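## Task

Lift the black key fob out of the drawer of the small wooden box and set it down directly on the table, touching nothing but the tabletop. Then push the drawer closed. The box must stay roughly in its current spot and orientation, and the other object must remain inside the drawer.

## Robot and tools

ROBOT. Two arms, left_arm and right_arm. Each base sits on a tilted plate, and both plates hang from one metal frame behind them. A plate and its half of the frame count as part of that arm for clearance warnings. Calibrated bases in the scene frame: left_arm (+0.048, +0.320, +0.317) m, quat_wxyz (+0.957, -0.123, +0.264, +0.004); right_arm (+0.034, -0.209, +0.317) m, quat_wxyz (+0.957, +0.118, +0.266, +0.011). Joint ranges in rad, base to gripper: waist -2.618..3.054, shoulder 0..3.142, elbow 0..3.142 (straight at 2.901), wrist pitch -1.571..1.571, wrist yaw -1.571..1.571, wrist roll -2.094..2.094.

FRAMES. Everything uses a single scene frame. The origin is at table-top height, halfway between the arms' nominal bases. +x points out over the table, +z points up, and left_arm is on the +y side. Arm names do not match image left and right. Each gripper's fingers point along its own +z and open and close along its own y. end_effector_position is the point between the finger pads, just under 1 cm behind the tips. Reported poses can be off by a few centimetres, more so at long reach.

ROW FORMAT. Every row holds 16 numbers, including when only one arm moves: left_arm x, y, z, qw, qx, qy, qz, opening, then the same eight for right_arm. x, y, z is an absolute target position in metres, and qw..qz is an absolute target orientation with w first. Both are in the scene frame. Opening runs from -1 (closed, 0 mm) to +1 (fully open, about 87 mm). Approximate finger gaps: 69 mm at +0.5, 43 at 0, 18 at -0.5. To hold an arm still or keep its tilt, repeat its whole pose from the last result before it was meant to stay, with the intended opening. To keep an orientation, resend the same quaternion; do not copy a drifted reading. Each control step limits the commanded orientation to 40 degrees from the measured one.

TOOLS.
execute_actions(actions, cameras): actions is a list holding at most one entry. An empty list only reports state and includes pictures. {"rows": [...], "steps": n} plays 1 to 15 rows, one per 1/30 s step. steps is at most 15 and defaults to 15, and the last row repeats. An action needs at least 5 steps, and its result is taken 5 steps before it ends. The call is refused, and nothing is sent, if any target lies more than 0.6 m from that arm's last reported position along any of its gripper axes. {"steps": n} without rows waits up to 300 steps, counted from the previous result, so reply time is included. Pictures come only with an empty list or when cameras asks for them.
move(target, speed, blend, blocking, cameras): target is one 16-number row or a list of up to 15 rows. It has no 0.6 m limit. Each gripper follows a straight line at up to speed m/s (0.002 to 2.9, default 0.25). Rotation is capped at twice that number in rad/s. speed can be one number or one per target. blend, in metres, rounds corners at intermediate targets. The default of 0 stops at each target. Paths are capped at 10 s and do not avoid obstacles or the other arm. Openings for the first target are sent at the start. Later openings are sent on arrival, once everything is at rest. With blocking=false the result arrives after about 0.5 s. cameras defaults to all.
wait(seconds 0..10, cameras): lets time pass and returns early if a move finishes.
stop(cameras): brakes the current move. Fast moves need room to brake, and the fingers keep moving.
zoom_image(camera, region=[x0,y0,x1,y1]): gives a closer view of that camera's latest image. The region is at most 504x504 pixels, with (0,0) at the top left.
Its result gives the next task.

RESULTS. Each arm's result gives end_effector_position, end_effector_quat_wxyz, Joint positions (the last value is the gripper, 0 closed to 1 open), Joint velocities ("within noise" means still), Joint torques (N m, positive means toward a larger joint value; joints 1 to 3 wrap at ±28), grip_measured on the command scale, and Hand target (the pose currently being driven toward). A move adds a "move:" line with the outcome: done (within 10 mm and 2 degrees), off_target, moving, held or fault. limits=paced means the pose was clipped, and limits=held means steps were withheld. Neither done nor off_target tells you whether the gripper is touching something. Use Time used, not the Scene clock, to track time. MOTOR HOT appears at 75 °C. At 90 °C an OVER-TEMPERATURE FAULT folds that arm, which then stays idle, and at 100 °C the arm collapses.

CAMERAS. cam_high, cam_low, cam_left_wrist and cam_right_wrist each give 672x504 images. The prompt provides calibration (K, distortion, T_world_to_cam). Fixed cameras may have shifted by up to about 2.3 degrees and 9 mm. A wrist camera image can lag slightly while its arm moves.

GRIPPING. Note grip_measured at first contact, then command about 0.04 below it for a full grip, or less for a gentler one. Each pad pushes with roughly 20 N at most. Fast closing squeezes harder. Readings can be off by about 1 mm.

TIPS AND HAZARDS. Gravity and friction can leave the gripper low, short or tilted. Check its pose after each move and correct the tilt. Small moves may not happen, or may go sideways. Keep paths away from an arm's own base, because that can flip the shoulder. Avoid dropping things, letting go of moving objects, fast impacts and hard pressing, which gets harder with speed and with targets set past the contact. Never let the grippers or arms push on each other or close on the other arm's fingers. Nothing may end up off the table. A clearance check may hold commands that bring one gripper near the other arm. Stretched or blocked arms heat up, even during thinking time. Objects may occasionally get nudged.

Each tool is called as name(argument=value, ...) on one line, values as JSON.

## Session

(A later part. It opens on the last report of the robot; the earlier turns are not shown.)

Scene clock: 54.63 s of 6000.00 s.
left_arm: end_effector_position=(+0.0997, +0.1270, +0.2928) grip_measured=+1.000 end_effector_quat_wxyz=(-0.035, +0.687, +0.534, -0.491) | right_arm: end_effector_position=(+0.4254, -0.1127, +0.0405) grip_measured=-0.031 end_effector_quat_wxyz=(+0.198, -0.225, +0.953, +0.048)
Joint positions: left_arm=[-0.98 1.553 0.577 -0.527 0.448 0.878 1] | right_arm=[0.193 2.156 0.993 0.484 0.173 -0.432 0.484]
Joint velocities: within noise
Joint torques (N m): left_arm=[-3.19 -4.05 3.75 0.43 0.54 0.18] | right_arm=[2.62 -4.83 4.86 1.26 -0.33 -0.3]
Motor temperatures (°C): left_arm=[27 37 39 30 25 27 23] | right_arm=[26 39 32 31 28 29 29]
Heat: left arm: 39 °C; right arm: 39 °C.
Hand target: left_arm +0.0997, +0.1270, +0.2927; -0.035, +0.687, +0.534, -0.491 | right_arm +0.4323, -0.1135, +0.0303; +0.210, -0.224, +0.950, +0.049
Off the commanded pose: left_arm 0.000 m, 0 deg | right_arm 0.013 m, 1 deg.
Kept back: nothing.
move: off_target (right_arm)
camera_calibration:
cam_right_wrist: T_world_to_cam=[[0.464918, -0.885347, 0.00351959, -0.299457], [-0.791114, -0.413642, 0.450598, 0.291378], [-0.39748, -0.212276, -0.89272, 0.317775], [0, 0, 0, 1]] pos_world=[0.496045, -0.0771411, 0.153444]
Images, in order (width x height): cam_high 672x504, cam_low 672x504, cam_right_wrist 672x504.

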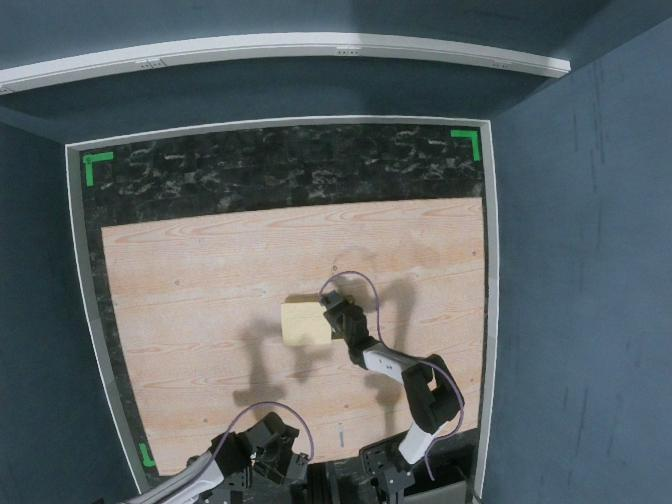

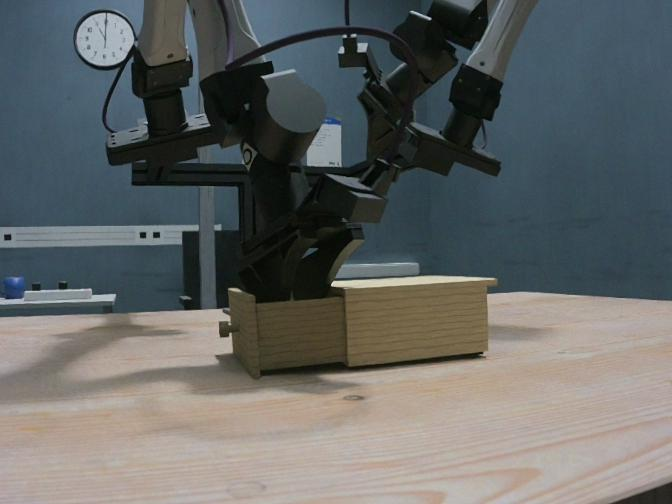

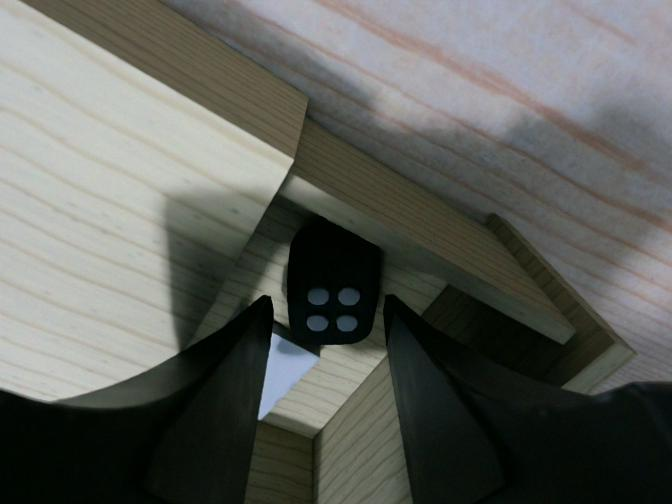

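zoom_image(camera="cam_low", region=[215, 215, 375, 335])

Scaled by 3.150 from the camera's 672x504 image, which has a finer 960x720 frame.

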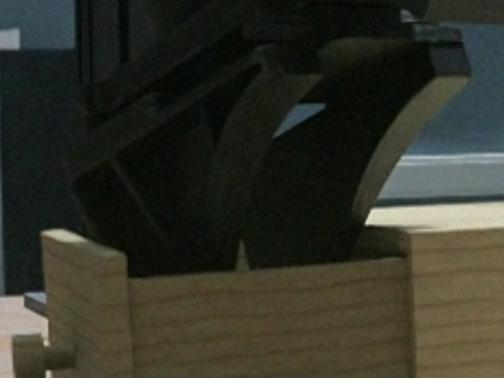

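move(target=[[0.0997, 0.1270, 0.2928, -0.035, 0.687, 0.534, -0.491, 1, 0.4360, -0.1120, 0.054, 0.1563, -0.2304, 0.9598, 0.0375, -0.10], [0.0997, 0.1270, 0.2928, -0.035, 0.687, 0.534, -0.491, 1, 0.4358, -0.1124, 0.0265, 0.1563, -0.2304, 0.9598, 0.0375, -0.10]], speed=[0.12, 0.07], cameras=["cam_right_wrist", "cam_low", "cam_high"])

zoom_image(camera="cam_right_wrist", region=[120, 120, 500, 500])

zoom_image(camera="cam_low", region=[215, 215, 375, 335])

Scene clock: 59.40 s of 6000.00 s.
left_arm: end_effector_position=(+0.0997, +0.1270, +0.2928) grip_measured=+1.000 end_effector_quat_wxyz=(-0.035, +0.687, +0.534, -0.491) | right_arm: end_effector_position=(+0.4351, -0.1141, +0.0401) grip_measured=-0.100 end_effector_quat_wxyz=(+0.155, -0.232, +0.960, +0.037)
Joint positions: left_arm=[-0.98 1.553 0.577 -0.527 0.448 0.878 1] | right_arm=[0.202 2.17 1.125 0.279 0.216 -0.42 0.45]
Joint velocities: within noise
Joint torques (N m): left_arm=[-3.23 -4.05 3.74 0.42 0.54 0.18] | right_arm=[3.69 -4.75 5 0.98 -0.15 -0.2]
Motor temperatures (°C): left_arm=[27 37 39 30 25 27 23] | right_arm=[26 39 32 31 28 29 29]
Heat: left arm: 39 °C; right arm: 39 °C.
Hand target: left_arm +0.0997, +0.1270, +0.2927; -0.035, +0.687, +0.534, -0.491 | right_arm +0.4351, -0.1126, +0.0271; +0.156, -0.230, +0.960, +0.037
Off the commanded pose: left_arm 0.000 m, 0 deg | right_arm 0.014 m, 0 deg.
Kept back: nothing.
move: off_target (right_arm)
camera_calibration:
cam_right_wrist: T_world_to_cam=[[0.474683, -0.880143, 0.00496565, -0.308934], [-0.747361, -0.400078, 0.530461, 0.277957], [-0.464895, -0.255512, -0.847695, 0.343596], [0, 0, 0, 1]] pos_world=[0.514116, -0.0729091, 0.145353]
Images, in order (width x height): cam_high 672x504, cam_low 672x504, cam_right_wrist 672x504.

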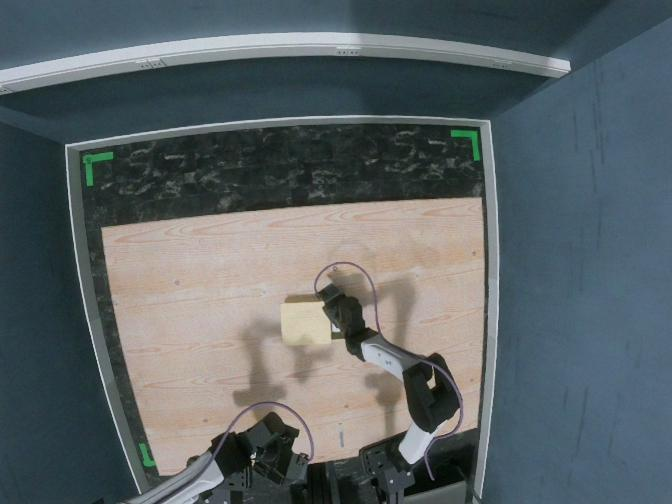

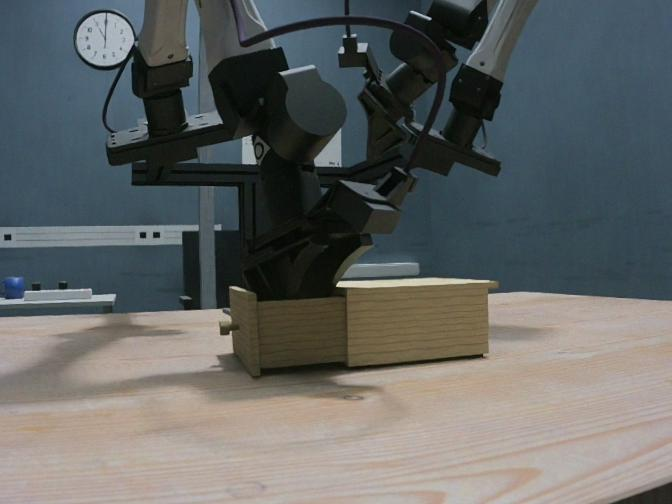

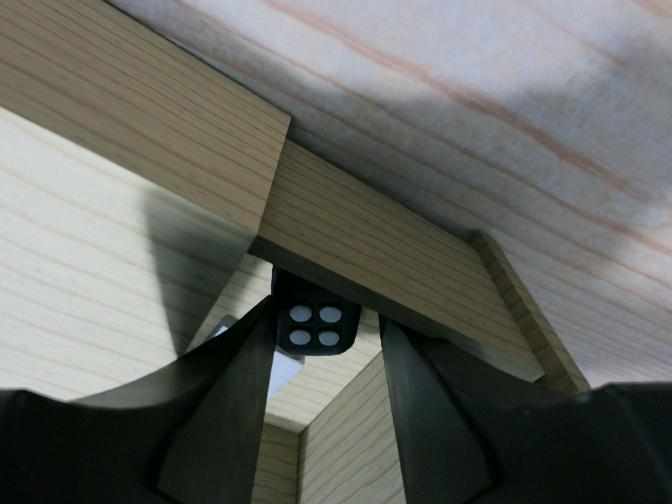

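Scaled by 1.326 from the camera's 672x504 image, which has a finer 960x720 frame.

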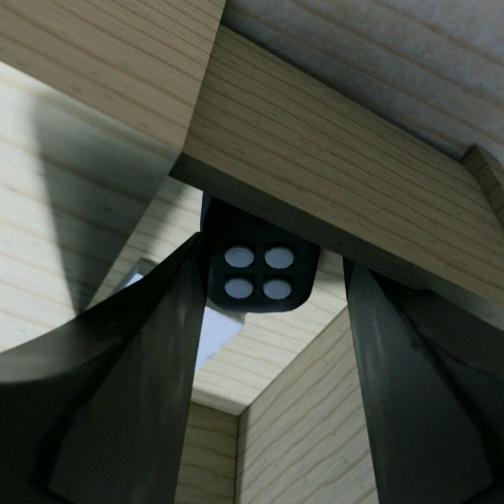

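Scaled by 3.150 from the camera's 672x504 image, which has a finer 960x720 frame.

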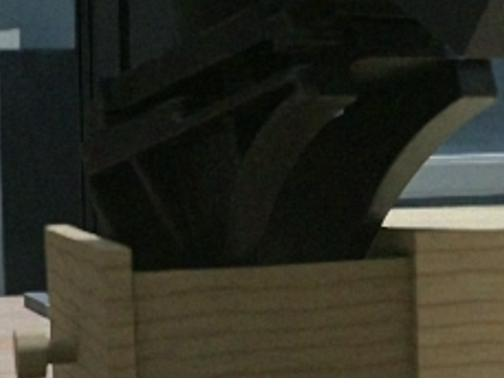

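move(target=[0.0997, 0.1270, 0.2928, -0.035, 0.687, 0.534, -0.491, 1, 0.4290, -0.1100, 0.056, 0.1563, -0.2304, 0.9598, 0.0375, -0.08], speed=0.12, cameras=["cam_right_wrist"])

zoom_image(camera="cam_right_wrist", region=[120, 120, 500, 500])

Scene clock: 60.53 s of 6000.00 s.
left_arm: end_effector_position=(+0.0997, +0.1270, +0.2928) grip_measured=+1.000 end_effector_quat_wxyz=(-0.035, +0.687, +0.534, -0.491) | right_arm: end_effector_position=(+0.4196, -0.1147, +0.0410) grip_measured=-0.080 end_effector_quat_wxyz=(+0.142, -0.234, +0.961, +0.035)
Joint positions: left_arm=[-0.98 1.553 0.577 -0.527 0.448 0.878 1] | right_arm=[0.21 2.158 1.081 0.286 0.232 -0.412 0.46]
Joint velocities: within noise
Joint torques (N m): left_arm=[-3.19 -4.05 3.78 0.44 0.53 0.19] | right_arm=[6.01 -11.64 1.95 0.56 -0.06 -0.02]
Motor temperatures (°C): left_arm=[27 37 39 30 25 27 23] | right_arm=[26 39 32 31 28 29 29]
Heat: left arm: 39 °C; right arm: 39 °C.
Hand target: left_arm +0.0997, +0.1270, +0.2927; -0.035, +0.687, +0.534, -0.491 | right_arm +0.4289, -0.1100, +0.0554; +0.156, -0.230, +0.960, +0.038
Off the commanded pose: left_arm 0.000 m, 0 deg | right_arm 0.018 m, 2 deg.
Kept back: nothing.
move: off_target (right_arm)
camera_calibration:
cam_right_wrist: T_world_to_cam=[[0.477241, -0.878762, 0.00427184, -0.302959], [-0.733968, -0.395923, 0.551848, 0.25965], [-0.483252, -0.2665, -0.833933, 0.342878], [0, 0, 0, 1]] pos_world=[0.500855, -0.0720508, 0.143945]
Images, in order (width x height): cam_right_wrist 672x504.

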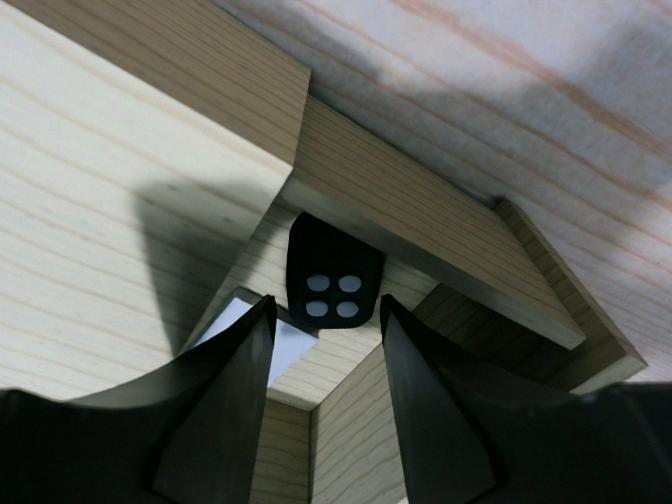

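Scaled by 1.326 from the camera's 672x504 image, which has a finer 960x720 frame.

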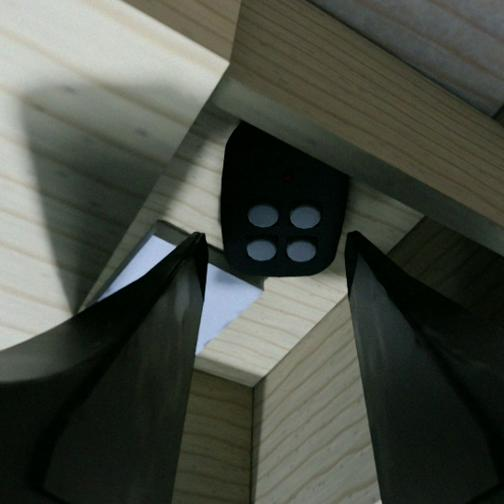

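move(target=[[0.0997, 0.1270, 0.2928, -0.035, 0.687, 0.534, -0.491, 1, 0.4330, -0.1090, 0.075, 0.1563, -0.2304, 0.9598, 0.0375, -0.08], [0.0997, 0.1270, 0.2928, -0.035, 0.687, 0.534, -0.491, 1, 0.4330, -0.1105, 0.048, 0.1563, -0.2304, 0.9598, 0.0375, -0.08]], speed=[0.12, 0.1], cameras=["cam_right_wrist"])

zoom_image(camera="cam_right_wrist", region=[120, 120, 500, 500])

Scene clock: 61.83 s of 6000.00 s.
left_arm: end_effector_position=(+0.0997, +0.1270, +0.2928) grip_measured=+1.000 end_effector_quat_wxyz=(-0.035, +0.687, +0.534, -0.491) | right_arm: end_effector_position=(+0.4270, -0.1085, +0.0536) grip_measured=-0.080 end_effector_quat_wxyz=(+0.149, -0.235, +0.960, +0.039)
Joint positions: left_arm=[-0.98 1.553 0.577 -0.527 0.448 0.878 1] | right_arm=[0.229 2.125 1.088 0.253 0.235 -0.403 0.46]
Joint velocities: within noise
Joint torques (N m): left_arm=[-3.21 -4.08 3.75 0.43 0.54 0.18] | right_arm=[3.3 -6.9 4.36 0.89 -0.19 -0.18]
Motor temperatures (°C): left_arm=[27 37 39 30 25 27 23] | right_arm=[26 39 32 31 28 29 29]
Heat: left arm: 39 °C; right arm: 39 °C.
Hand target: left_arm +0.0997, +0.1270, +0.2927; -0.035, +0.687, +0.534, -0.491 | right_arm +0.4329, -0.1106, +0.0483; +0.156, -0.231, +0.960, +0.037
Off the commanded pose: left_arm 0.000 m, 0 deg | right_arm 0.008 m, 1 deg.
Kept back: nothing.
move: done
camera_calibration:
cam_right_wrist: T_world_to_cam=[[0.480779, -0.876842, 0.000348793, -0.302235], [-0.738169, -0.404529, 0.539874, 0.262092], [-0.473243, -0.259817, -0.841746, 0.35544], [0, 0, 0, 1]] pos_world=[0.506986, -0.0666388, 0.157799]
Images, in order (width x height): cam_right_wrist 672x504.

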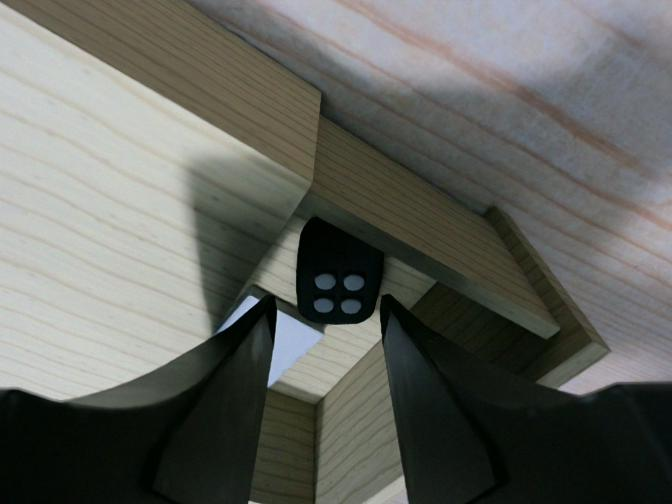

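Scaled by 1.326 from the camera's 672x504 image, which has a finer 960x720 frame.

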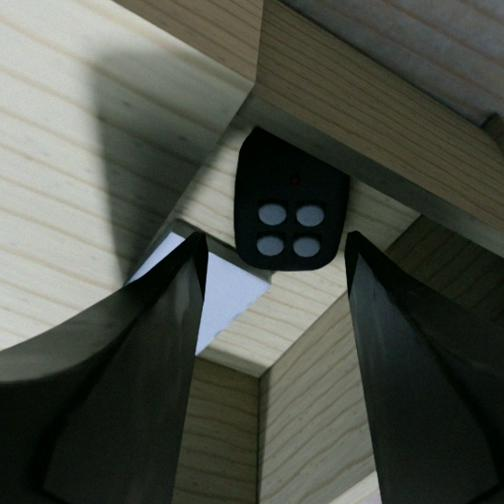

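move(target=[0.0997, 0.1270, 0.2928, -0.035, 0.687, 0.534, -0.491, 1, 0.4335, -0.1147, 0.027, 0.1563, -0.2304, 0.9598, 0.0375, -0.08], speed=0.08, cameras=["cam_right_wrist", "cam_low"])

zoom_image(camera="cam_right_wrist", region=[120, 120, 500, 500])

Scene clock: 62.77 s of 6000.00 s.
left_arm: end_effector_position=(+0.0997, +0.1270, +0.2928) grip_measured=+1.000 end_effector_quat_wxyz=(-0.035, +0.687, +0.534, -0.491) | right_arm: end_effector_position=(+0.4272, -0.1159, +0.0394) grip_measured=-0.081 end_effector_quat_wxyz=(+0.145, -0.231, +0.962, +0.032)
Joint positions: left_arm=[-0.98 1.553 0.577 -0.527 0.448 0.878 1] | right_arm=[0.205 2.168 1.109 0.276 0.232 -0.412 0.46]
Joint velocities: within noise
Joint torques (N m): left_arm=[-3.23 -4.08 3.75 0.43 0.54 0.18] | right_arm=[3 -5.14 5.29 1.08 -0.35 -0.3]
Motor temperatures (°C): left_arm=[27 37 39 30 25 27 23] | right_arm=[26 39 32 31 28 29 29]
Heat: left arm: 39 °C; right arm: 39 °C.
Hand target: left_arm +0.0997, +0.1270, +0.2927; -0.035, +0.687, +0.534, -0.491 | right_arm +0.4329, -0.1150, +0.0278; +0.156, -0.231, +0.960, +0.037
Off the commanded pose: left_arm 0.000 m, 0 deg | right_arm 0.014 m, 1 deg.
Kept back: nothing.
move: off_target (right_arm)
camera_calibration:
cam_right_wrist: T_world_to_cam=[[0.47143, -0.881851, 0.00959636, -0.305775], [-0.740096, -0.389685, 0.548091, 0.269029], [-0.479595, -0.265489, -0.836364, 0.343438], [0, 0, 0, 1]] pos_world=[0.50797, -0.0736325, 0.142721]
Images, in order (width x height): cam_low 672x504, cam_right_wrist 672x504.

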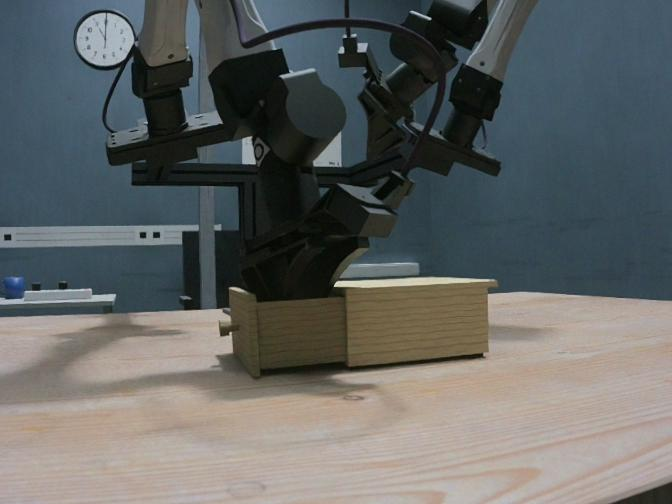

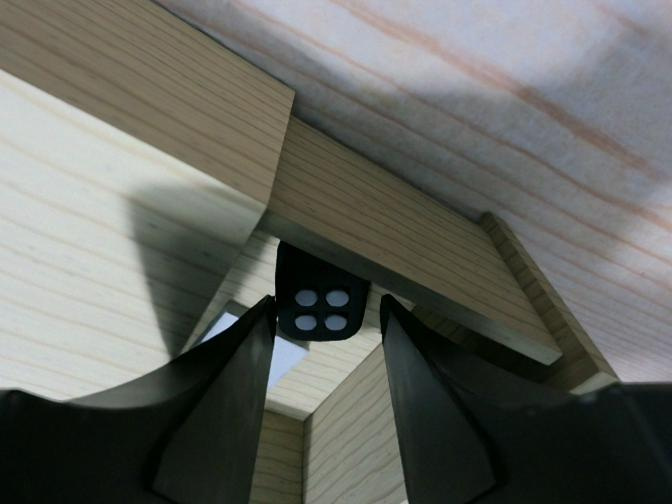

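Scaled by 1.326 from the camera's 672x504 image, which has a finer 960x720 frame.

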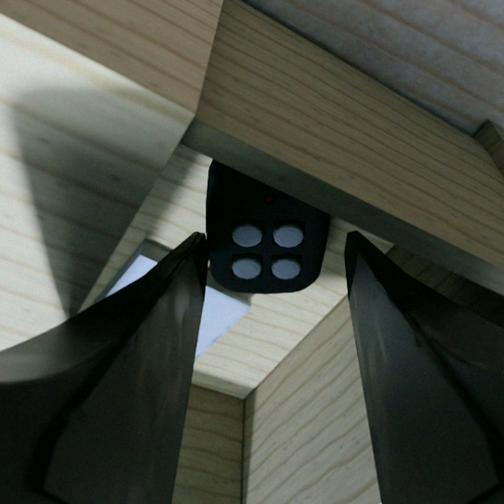

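zoom_image(camera="cam_low", region=[215, 235, 365, 325])

zoom_image(camera="cam_right_wrist", region=[230, 240, 460, 400])

Scaled by 3.360 from the camera's 672x504 image, which has a finer 960x720 frame.

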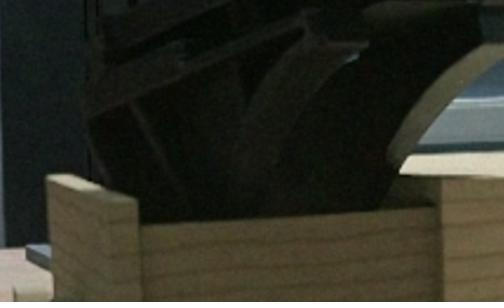

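Scaled by 2.191 from the camera's 672x504 image, which has a finer 960x720 frame.

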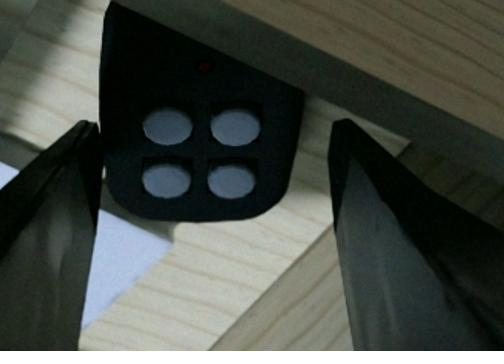

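move(target=[0.0997, 0.1270, 0.2928, -0.035, 0.687, 0.534, -0.491, 1, 0.4335, -0.1105, 0.020, 0.1563, -0.2304, 0.9598, 0.0375, -0.08], speed=0.06, cameras=["cam_right_wrist", "cam_low"])

zoom_image(camera="cam_right_wrist", region=[230, 240, 460, 400])

zoom_image(camera="cam_low", region=[215, 235, 515, 385])

Scene clock: 65.00 s of 6000.00 s.
left_arm: end_effector_position=(+0.0997, +0.1270, +0.2928) grip_measured=+1.000 end_effector_quat_wxyz=(-0.035, +0.687, +0.534, -0.491) | right_arm: end_effector_position=(+0.4277, -0.1163, +0.0380) grip_measured=-0.082 end_effector_quat_wxyz=(+0.144, -0.231, +0.962, +0.030)
Joint positions: left_arm=[-0.98 1.553 0.577 -0.527 0.448 0.878 1] | right_arm=[0.205 2.174 1.116 0.272 0.237 -0.413 0.459]
Joint velocities: within noise
Joint torques (N m): left_arm=[-3.18 -4.08 3.79 0.43 0.54 0.18] | right_arm=[3.47 -3.45 6.01 1.2 -0.39 -0.28]
Motor temperatures (°C): left_arm=[27 37 39 30 25 27 23] | right_arm=[26 38 32 31 28 29 29]
Heat: left arm: 39 °C; right arm: 38 °C.
Hand target: left_arm +0.0997, +0.1270, +0.2927; -0.035, +0.687, +0.534, -0.491 | right_arm +0.4323, -0.1111, +0.0216; +0.156, -0.231, +0.960, +0.037
Off the commanded pose: left_arm 0.000 m, 0 deg | right_arm 0.020 m, 2 deg.
Kept back: nothing.
move: off_target (right_arm)
camera_calibration:
cam_right_wrist: T_world_to_cam=[[0.471276, -0.881884, 0.0133537, -0.306423], [-0.739177, -0.386664, 0.551461, 0.269896], [-0.481161, -0.269761, -0.834094, 0.342617], [0, 0, 0, 1]] pos_world=[0.508765, -0.0734457, 0.14103]
Images, in order (width x height): cam_low 672x504, cam_right_wrist 672x504.

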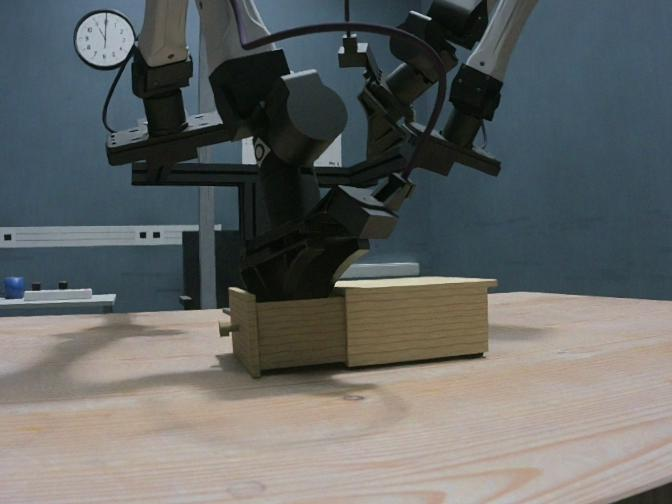

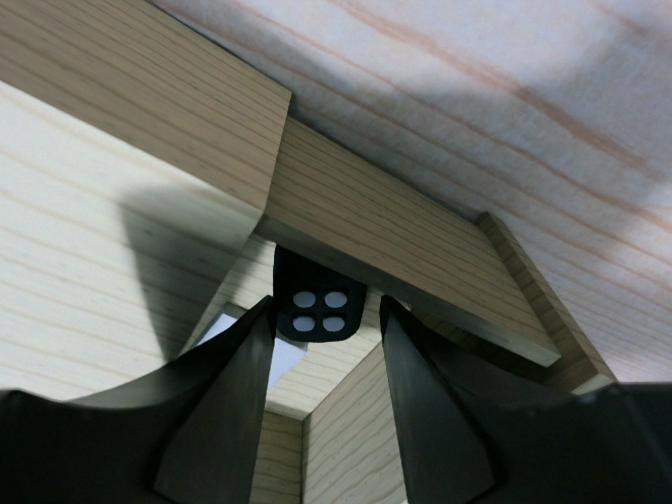

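Scaled by 2.191 from the camera's 672x504 image, which has a finer 960x720 frame.

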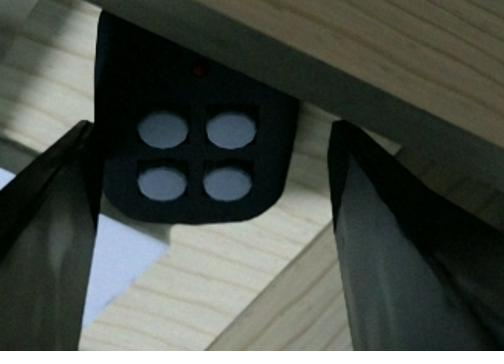

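Scaled by 1.680 from the camera's 672x504 image, which has a finer 960x720 frame.

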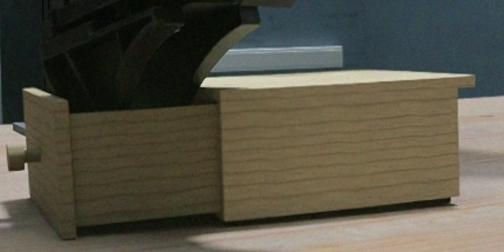

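move(target=[[0.0997, 0.1270, 0.2928, -0.035, 0.687, 0.534, -0.491, 1, 0.4335, -0.1085, 0.066, 0.1563, -0.2304, 0.9598, 0.0375, -0.06], [0.0997, 0.1270, 0.2928, -0.035, 0.687, 0.534, -0.491, 1, 0.4337, -0.1118, 0.038, 0.1563, -0.2304, 0.9598, 0.0375, -0.06]], speed=[0.12, 0.08], cameras=["cam_right_wrist", "cam_low"])

zoom_image(camera="cam_right_wrist", region=[230, 200, 460, 400])

Scene clock: 67.33 s of 6000.00 s.
left_arm: end_effector_position=(+0.0997, +0.1270, +0.2928) grip_measured=+1.000 end_effector_quat_wxyz=(-0.035, +0.687, +0.534, -0.491) | right_arm: end_effector_position=(+0.4274, -0.1144, +0.0437) grip_measured=-0.060 end_effector_quat_wxyz=(+0.145, -0.232, +0.961, +0.031)
Joint positions: left_arm=[-0.98 1.553 0.577 -0.527 0.448 0.878 1] | right_arm=[0.213 2.156 1.104 0.266 0.24 -0.409 0.47]
Joint velocities: within noise
Joint torques (N m): left_arm=[-3.19 -4.04 3.78 0.44 0.53 0.17] | right_arm=[3.73 -6.68 4.22 0.95 -0.3 -0.21]
Motor temperatures (°C): left_arm=[27 37 39 30 25 27 23] | right_arm=[26 38 32 31 28 29 29]
Heat: left arm: 39 °C; right arm: 38 °C.
Hand target: left_arm +0.0997, +0.1270, +0.2927; -0.035, +0.687, +0.534, -0.491 | right_arm +0.4335, -0.1120, +0.0383; +0.156, -0.230, +0.960, +0.037
Off the commanded pose: left_arm 0.000 m, 0 deg | right_arm 0.009 m, 1 deg.
Kept back: nothing.
move: done
camera_calibration:
cam_right_wrist: T_world_to_cam=[[0.47303, -0.880967, 0.0118124, -0.305275], [-0.739746, -0.389849, 0.548447, 0.267242], [-0.478558, -0.26817, -0.836102, 0.346826], [0, 0, 0, 1]] pos_world=[0.508072, -0.0717453, 0.147019]
Images, in order (width x height): cam_low 672x504, cam_right_wrist 672x504.

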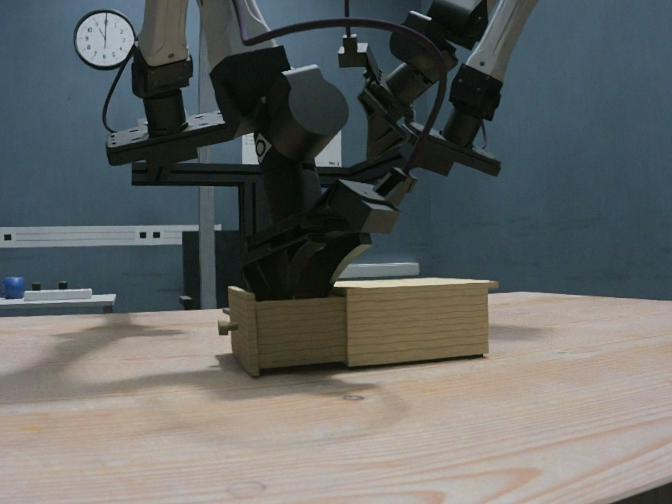

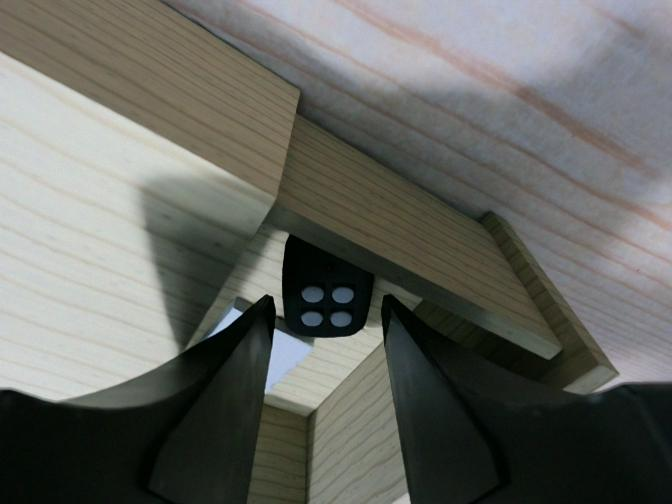

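Scaled by 2.191 from the camera's 672x504 image, which has a finer 960x720 frame.

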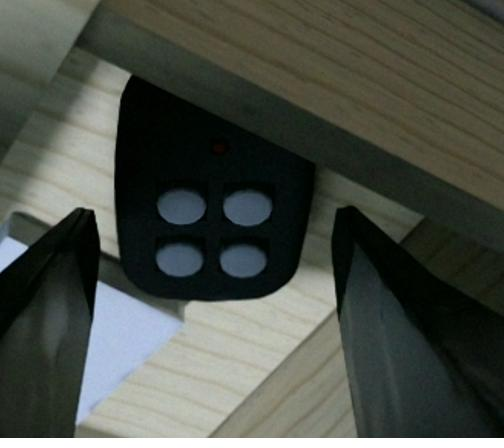

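move(target=[0.0997, 0.1270, 0.2928, -0.035, 0.687, 0.534, -0.491, 1, 0.4337, -0.1115, 0.027, 0.1563, -0.2304, 0.9598, 0.0375, -0.06], speed=0.08, cameras=["cam_right_wrist"])

Scene clock: 69.90 s of 6000.00 s.
left_arm: end_effector_position=(+0.0997, +0.1270, +0.2928) grip_measured=+1.000 end_effector_quat_wxyz=(-0.035, +0.687, +0.534, -0.491) | right_arm: end_effector_position=(+0.4290, -0.1163, +0.0392) grip_measured=-0.061 end_effector_quat_wxyz=(+0.146, -0.231, +0.962, +0.029)
Joint positions: left_arm=[-0.98 1.553 0.577 -0.527 0.448 0.878 1] | right_arm=[0.206 2.171 1.115 0.274 0.24 -0.413 0.469]
Joint velocities: within noise
Joint torques (N m): left_arm=[-3.23 -4.05 3.79 0.42 0.53 0.17] | right_arm=[3.74 -5.05 5.12 1.06 -0.36 -0.23]
Motor temperatures (°C): left_arm=[27 37 39 30 25 27 23] | right_arm=[26 38 32 31 28 29 29]
Heat: left arm: 39 °C; right arm: 38 °C.
Hand target: left_arm +0.0997, +0.1270, +0.2927; -0.035, +0.687, +0.534, -0.491 | right_arm +0.4332, -0.1118, +0.0278; +0.156, -0.230, +0.960, +0.037
Off the commanded pose: left_arm 0.000 m, 0 deg | right_arm 0.014 m, 2 deg.
Kept back: nothing.
move: off_target (right_arm)
camera_calibration:
cam_right_wrist: T_world_to_cam=[[0.470606, -0.88218, 0.0169894, -0.306849], [-0.742043, -0.385285, 0.548569, 0.271729], [-0.477391, -0.270767, -0.835933, 0.342566], [0, 0, 0, 1]] pos_world=[0.509577, -0.0732474, 0.142513]
Images, in order (width x height): cam_right_wrist 672x504.

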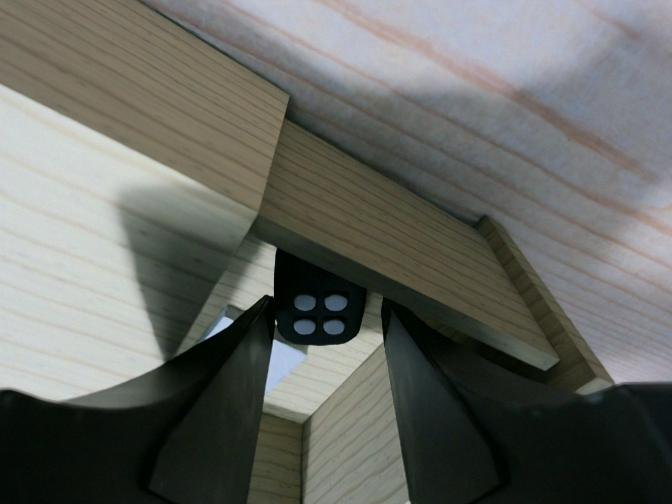

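move(target=[[0.0997, 0.1270, 0.2928, -0.035, 0.687, 0.534, -0.491, 1, 0.4322, -0.1060, 0.062, 0.1563, -0.2304, 0.9598, 0.0375, 0.02], [0.0997, 0.1270, 0.2928, -0.035, 0.687, 0.534, -0.491, 1, 0.4325, -0.1065, 0.025, 0.1563, -0.2304, 0.9598, 0.0375, 0.02]], speed=0.08, cameras=["cam_right_wrist"])

Scene clock: 71.50 s of 6000.00 s.
left_arm: end_effector_position=(+0.0997, +0.1270, +0.2928) grip_measured=+1.000 end_effector_quat_wxyz=(-0.035, +0.687, +0.534, -0.491) | right_arm: end_effector_position=(+0.4266, -0.1191, +0.0388) grip_measured=+0.018 end_effector_quat_wxyz=(+0.140, -0.231, +0.963, +0.019)
Joint positions: left_arm=[-0.98 1.553 0.577 -0.527 0.448 0.878 1] | right_arm=[0.209 2.173 1.115 0.268 0.264 -0.41 0.509]
Joint velocities: within noise
Joint torques (N m): left_arm=[-3.23 -4.05 3.78 0.43 0.53 0.18] | right_arm=[4.41 -4.34 5.39 1.17 -0.5 -0.19]
Motor temperatures (°C): left_arm=[27 37 39 30 25 27 23] | right_arm=[26 38 32 31 28 29 29]
Heat: left arm: 39 °C; right arm: 38 °C.
Hand target: left_arm +0.0997, +0.1270, +0.2927; -0.035, +0.687, +0.534, -0.491 | right_arm +0.4315, -0.1070, +0.0265; +0.156, -0.231, +0.960, +0.037
Off the commanded pose: left_arm 0.000 m, 0 deg | right_arm 0.020 m, 3 deg.
Kept back: nothing.
move: off_target (right_arm)
camera_calibration:
cam_right_wrist: T_world_to_cam=[[0.467152, -0.883573, 0.0326738, -0.307618], [-0.739763, -0.370344, 0.56178, 0.269445], [-0.484273, -0.286607, -0.826641, 0.340979], [0, 0, 0, 1]] pos_world=[0.508157, -0.0742889, 0.140549]
Images, in order (width x height): cam_right_wrist 672x504.

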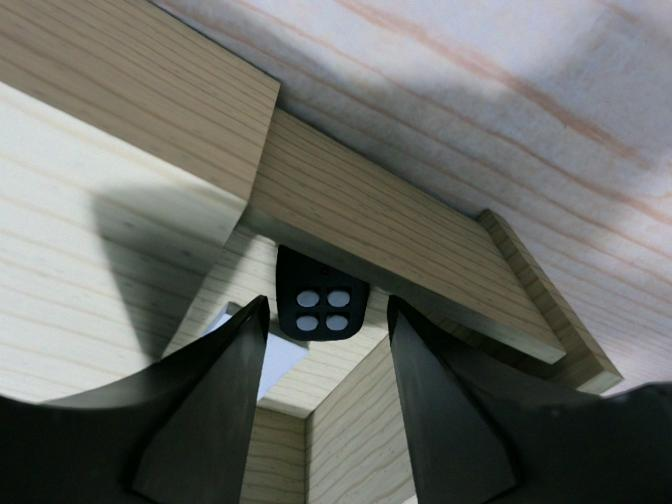

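move(target=[0.0997, 0.1270, 0.2928, -0.035, 0.687, 0.534, -0.491, 1, 0.4310, -0.1135, 0.030, 0.1563, -0.2304, 0.9598, 0.0375, -0.40], speed=0.08, cameras=["cam_right_wrist"])

Scene clock: 74.20 s of 6000.00 s.
left_arm: end_effector_position=(+0.0997, +0.1270, +0.2928) grip_measured=+1.000 end_effector_quat_wxyz=(-0.035, +0.687, +0.534, -0.491) | right_arm: end_effector_position=(+0.4293, -0.1138, +0.0391) grip_measured=-0.399 end_effector_quat_wxyz=(+0.146, -0.234, +0.961, +0.024)
Joint positions: left_arm=[-0.98 1.553 0.577 -0.527 0.448 0.878 1] | right_arm=[0.216 2.177 1.121 0.274 0.255 -0.414 0.301]
Joint velocities: within noise
Joint torques (N m): left_arm=[-3.18 -4.11 3.73 0.43 0.53 0.18] | right_arm=[2.58 -6.63 2.85 1.11 -0.5 -0.22]
Motor temperatures (°C): left_arm=[27 37 39 29 25 27 23] | right_arm=[26 38 32 31 28 29 29]
Heat: left arm: 39 °C; right arm: 38 °C.
Hand target: left_arm +0.0997, +0.1270, +0.2927; -0.035, +0.687, +0.534, -0.491 | right_arm +0.4309, -0.1137, +0.0306; +0.156, -0.231, +0.960, +0.037
Off the commanded pose: left_arm 0.000 m, 0 deg | right_arm 0.009 m, 2 deg.
Kept back: nothing.
move: done
camera_calibration:
cam_right_wrist: T_world_to_cam=[[0.474893, -0.879652, 0.0262609, -0.306814], [-0.741324, -0.383777, 0.550594, 0.272725], [-0.474253, -0.280941, -0.83436, 0.340755], [0, 0, 0, 1]] pos_world=[0.509485, -0.0694914, 0.142209]
Images, in order (width x height): cam_right_wrist 672x504.

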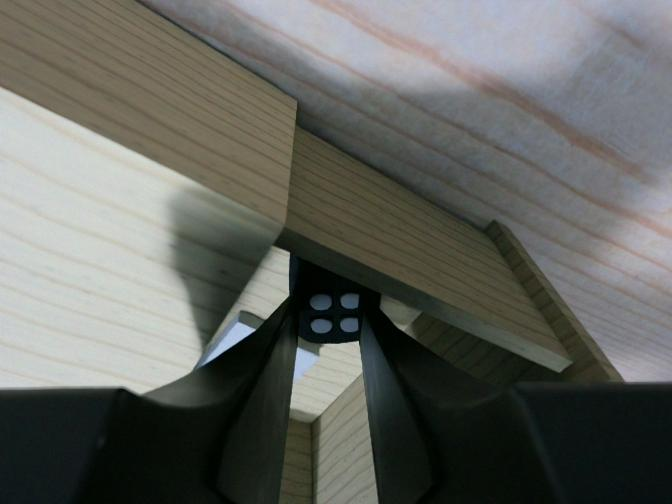

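zoom_image(camera="cam_right_wrist", region=[220, 220, 460, 400])

execute_actions(actions=[], cameras=["cam_low", "cam_high"])

zoom_image(camera="cam_high", region=[260, 270, 400, 375])

Scaled by 2.100 from the camera's 672x504 image, which has a finer 960x720 frame.

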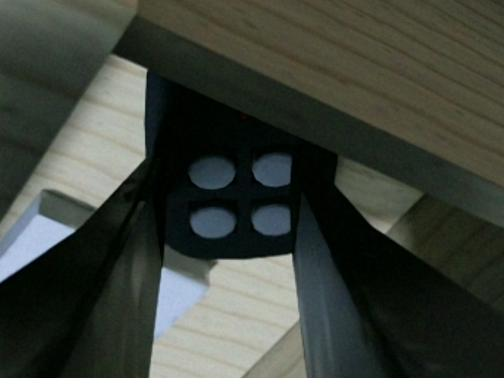

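Scene clock: 74.40 s of 6000.00 s.
left_arm: end_effector_position=(+0.0997, +0.1270, +0.2928) grip_measured=+1.000 end_effector_quat_wxyz=(-0.035, +0.687, +0.534, -0.491) | right_arm: end_effector_position=(+0.4293, -0.1138, +0.0391) grip_measured=-0.399 end_effector_quat_wxyz=(+0.146, -0.234, +0.961, +0.024)
Joint positions: left_arm=[-0.98 1.553 0.577 -0.527 0.448 0.878 1] | right_arm=[0.216 2.177 1.121 0.274 0.255 -0.414 0.301]
Joint velocities: within noise
Joint torques (N m): left_arm=[-3.23 -4.08 3.75 0.43 0.53 0.16] | right_arm=[2.59 -6.52 2.91 1.11 -0.52 -0.25]
Motor temperatures (°C): left_arm=[27 37 39 29 25 27 23] | right_arm=[26 38 32 31 28 29 29]
Heat: left arm: 39 °C; right arm: 38 °C.
Hand target: left_arm +0.0997, +0.1270, +0.2927; -0.035, +0.687, +0.534, -0.491 | right_arm +0.4309, -0.1137, +0.0306; +0.156, -0.231, +0.960, +0.037
Off the commanded pose: left_arm 0.000 m, 0 deg | right_arm 0.009 m, 2 deg.
Steps of this call (1-6: nothing new was sent). Readings (end_effector_position of left_arm | right_arm):
1: (+0.0997, +0.1270, +0.2928) | (+0.4293, -0.1138, +0.0391)
2: (+0.0997, +0.1270, +0.2928) | (+0.4293, -0.1138, +0.0391)
4: (+0.0997, +0.1270, +0.2928) | (+0.4293, -0.1138, +0.0391)
6: the state above
Images, in order (width x height): cam_high 672x504, cam_low 672x504.

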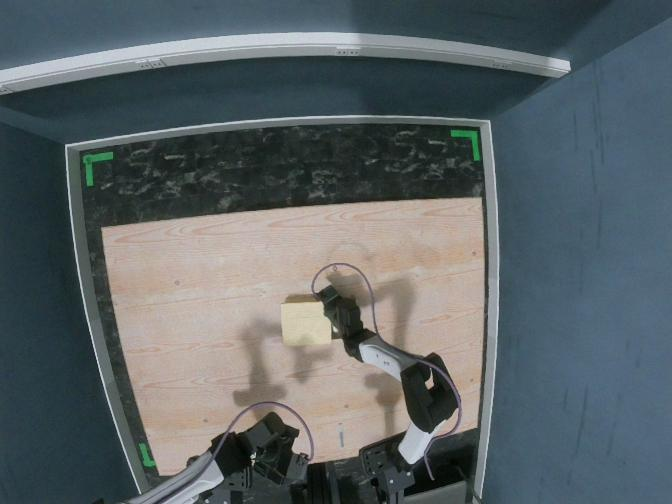

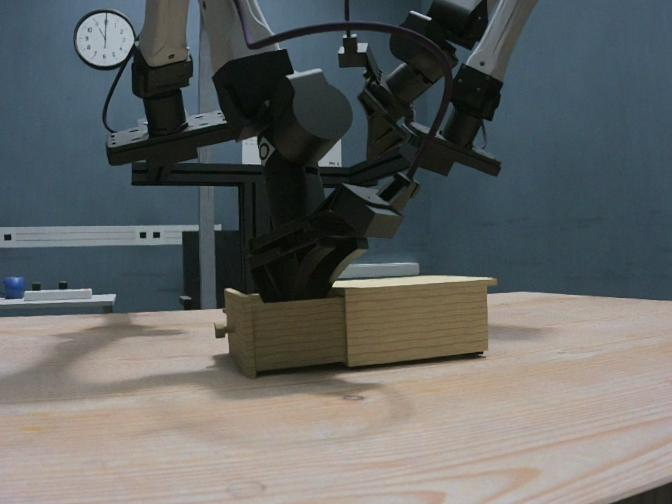

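Scaled by 3.600 from the camera's 672x504 image, which has a finer 960x720 frame.

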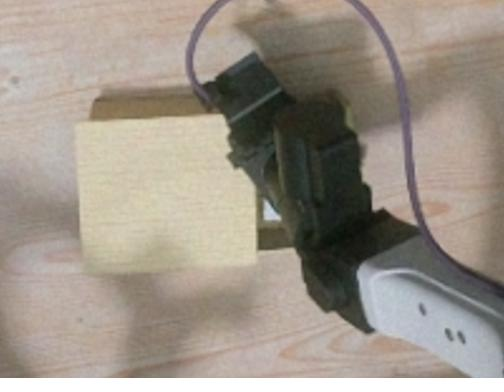

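execute_actions(actions=[], cameras=["cam_low"])

zoom_image(camera="cam_low", region=[210, 220, 410, 370])

Scene clock: 74.57 s of 6000.00 s.
left_arm: end_effector_position=(+0.0997, +0.1270, +0.2928) grip_measured=+1.000 end_effector_quat_wxyz=(-0.035, +0.687, +0.534, -0.491) | right_arm: end_effector_position=(+0.4293, -0.1138, +0.0391) grip_measured=-0.399 end_effector_quat_wxyz=(+0.146, -0.234, +0.961, +0.024)
Joint positions: left_arm=[-0.98 1.553 0.577 -0.527 0.448 0.878 1] | right_arm=[0.216 2.177 1.121 0.274 0.255 -0.414 0.301]
Joint velocities: within noise
Joint torques (N m): left_arm=[-3.21 -4.1 3.71 0.44 0.53 0.18] | right_arm=[2.59 -6.65 2.77 1.11 -0.5 -0.23]
Motor temperatures (°C): left_arm=[27 37 39 29 25 27 23] | right_arm=[26 38 32 31 28 29 29]
Heat: left arm: 39 °C; right arm: 38 °C.
Hand target: left_arm +0.0997, +0.1270, +0.2927; -0.035, +0.687, +0.534, -0.491 | right_arm +0.4309, -0.1137, +0.0306; +0.156, -0.231, +0.960, +0.037
Off the commanded pose: left_arm 0.000 m, 0 deg | right_arm 0.009 m, 2 deg.
Steps of this call (1-5: nothing new was sent). Readings (end_effector_position of left_arm | right_arm):
1: (+0.0997, +0.1270, +0.2928) | (+0.4293, -0.1138, +0.0391)
2: (+0.0997, +0.1270, +0.2928) | (+0.4293, -0.1138, +0.0391)
4: (+0.0997, +0.1270, +0.2928) | (+0.4293, -0.1138, +0.0391)
5: the state above
Images, in order (width x height): cam_low 672x504.

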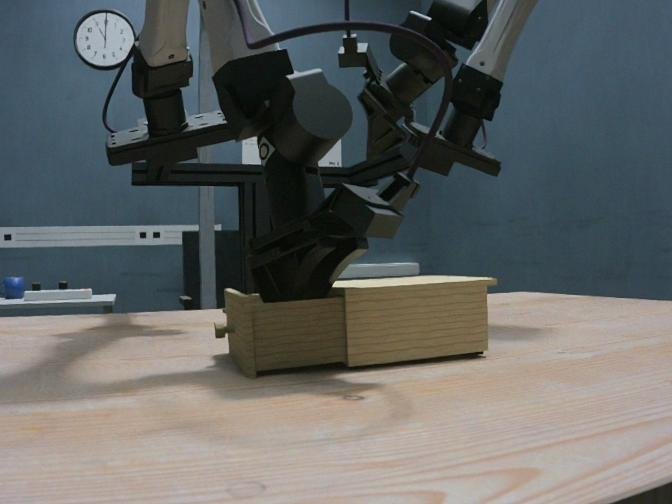

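Scaled by 2.520 from the camera's 672x504 image, which has a finer 960x720 frame.

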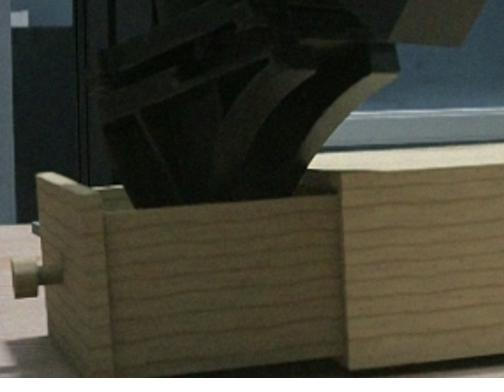

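move(target=[0.0997, 0.1270, 0.2928, -0.035, 0.687, 0.534, -0.491, 1, 0.4310, -0.1133, 0.026, 0.1563, -0.2304, 0.9598, 0.0375, -0.04], speed=0.08, cameras=["cam_right_wrist"])

zoom_image(camera="cam_right_wrist", region=[220, 220, 460, 400])

Scene clock: 76.33 s of 6000.00 s.
left_arm: end_effector_position=(+0.0997, +0.1270, +0.2928) grip_measured=+1.000 end_effector_quat_wxyz=(-0.035, +0.687, +0.534, -0.491) | right_arm: end_effector_position=(+0.4326, -0.1171, +0.0377) grip_measured=-0.041 end_effector_quat_wxyz=(+0.151, -0.229, +0.961, +0.025)
Joint positions: left_arm=[-0.98 1.553 0.577 -0.527 0.448 0.878 1] | right_arm=[0.204 2.178 1.121 0.289 0.243 -0.416 0.479]
Joint velocities: within noise
Joint torques (N m): left_arm=[-3.18 -4.08 3.75 0.42 0.53 0.19] | right_arm=[3.47 -5.64 3.45 1.04 -0.44 -0.23]
Motor temperatures (°C): left_arm=[27 37 39 29 25 27 23] | right_arm=[26 38 31 31 28 29 29]
Heat: left arm: 39 °C; right arm: 38 °C.
Hand target: left_arm +0.0997, +0.1270, +0.2927; -0.035, +0.687, +0.534, -0.491 | right_arm +0.4307, -0.1135, +0.0267; +0.156, -0.230, +0.960, +0.037
Off the commanded pose: left_arm 0.000 m, 0 deg | right_arm 0.012 m, 2 deg.
Kept back: nothing.
move: off_target (right_arm)
camera_calibration:
cam_right_wrist: T_world_to_cam=[[0.466356, -0.884233, 0.0253905, -0.308027], [-0.750348, -0.380216, 0.540752, 0.279484], [-0.468497, -0.271235, -0.840799, 0.339057], [0, 0, 0, 1]] pos_world=[0.512208, -0.0741386, 0.141768]
Images, in order (width x height): cam_right_wrist 672x504.

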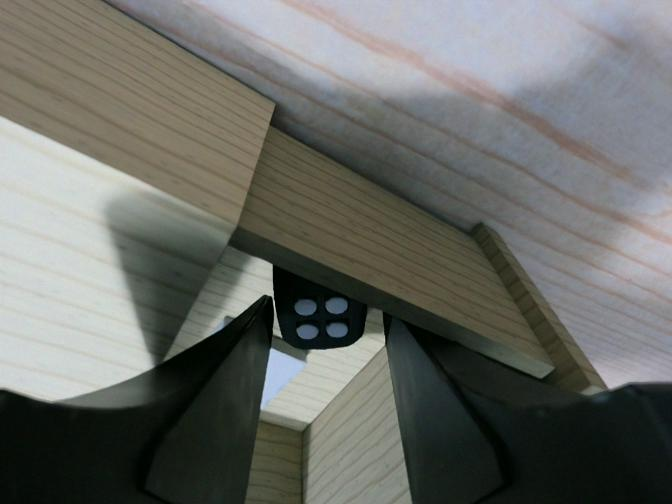

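Scaled by 2.100 from the camera's 672x504 image, which has a finer 960x720 frame.

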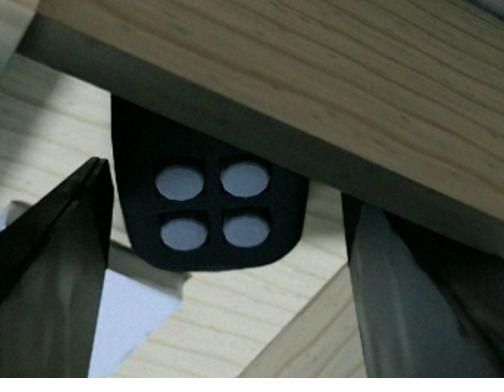

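execute_actions(actions=[], cameras=["cam_low"])

zoom_image(camera="cam_low", region=[210, 220, 410, 370])

Scene clock: 76.70 s of 6000.00 s.
left_arm: end_effector_position=(+0.0997, +0.1270, +0.2928) grip_measured=+1.000 end_effector_quat_wxyz=(-0.035, +0.687, +0.534, -0.491) | right_arm: end_effector_position=(+0.4326, -0.1171, +0.0377) grip_measured=-0.041 end_effector_quat_wxyz=(+0.151, -0.229, +0.961, +0.025)
Joint positions: left_arm=[-0.98 1.553 0.577 -0.527 0.448 0.878 1] | right_arm=[0.204 2.178 1.121 0.289 0.243 -0.416 0.479]
Joint velocities: within noise
Joint torques (N m): left_arm=[-3.26 -4.11 3.73 0.44 0.53 0.18] | right_arm=[3.33 -5.59 3.47 1.06 -0.41 -0.24]
Motor temperatures (°C): left_arm=[27 37 39 29 25 27 23] | right_arm=[26 38 31 31 28 29 29]
Heat: left arm: 39 °C; right arm: 38 °C.
Hand target: left_arm +0.0997, +0.1270, +0.2927; -0.035, +0.687, +0.534, -0.491 | right_arm +0.4307, -0.1135, +0.0267; +0.156, -0.230, +0.960, +0.037
Off the commanded pose: left_arm 0.000 m, 0 deg | right_arm 0.012 m, 2 deg.
Steps of this call (1-11: nothing new was sent). Readings (end_effector_position of left_arm | right_arm):
1: (+0.0997, +0.1270, +0.2928) | (+0.4326, -0.1171, +0.0377)
2: (+0.0997, +0.1270, +0.2928) | (+0.4326, -0.1171, +0.0377)
4: (+0.0997, +0.1270, +0.2928) | (+0.4326, -0.1171, +0.0377)
8: (+0.0997, +0.1270, +0.2928) | (+0.4326, -0.1171, +0.0377)
11: the state above
Images, in order (width x height): cam_low 672x504.

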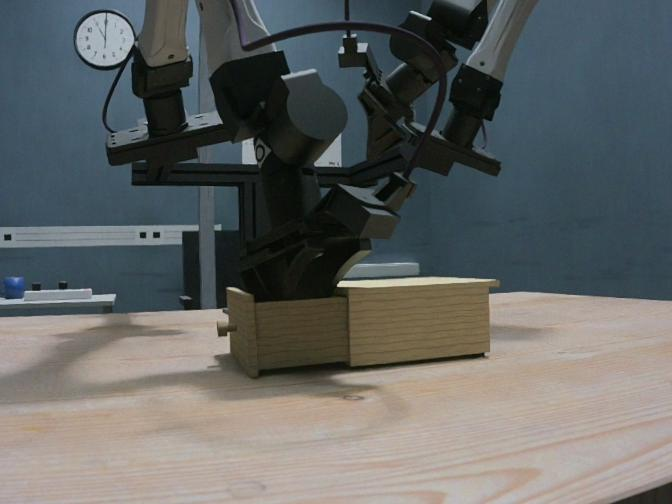

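Scaled by 2.520 from the camera's 672x504 image, which has a finer 960x720 frame.

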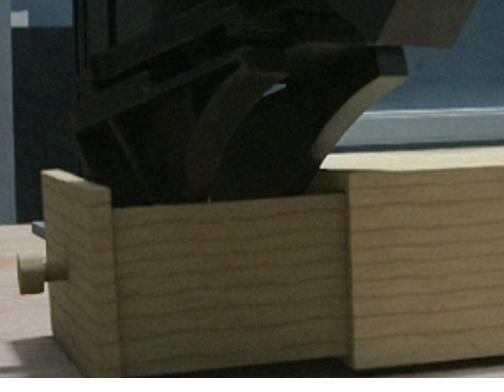

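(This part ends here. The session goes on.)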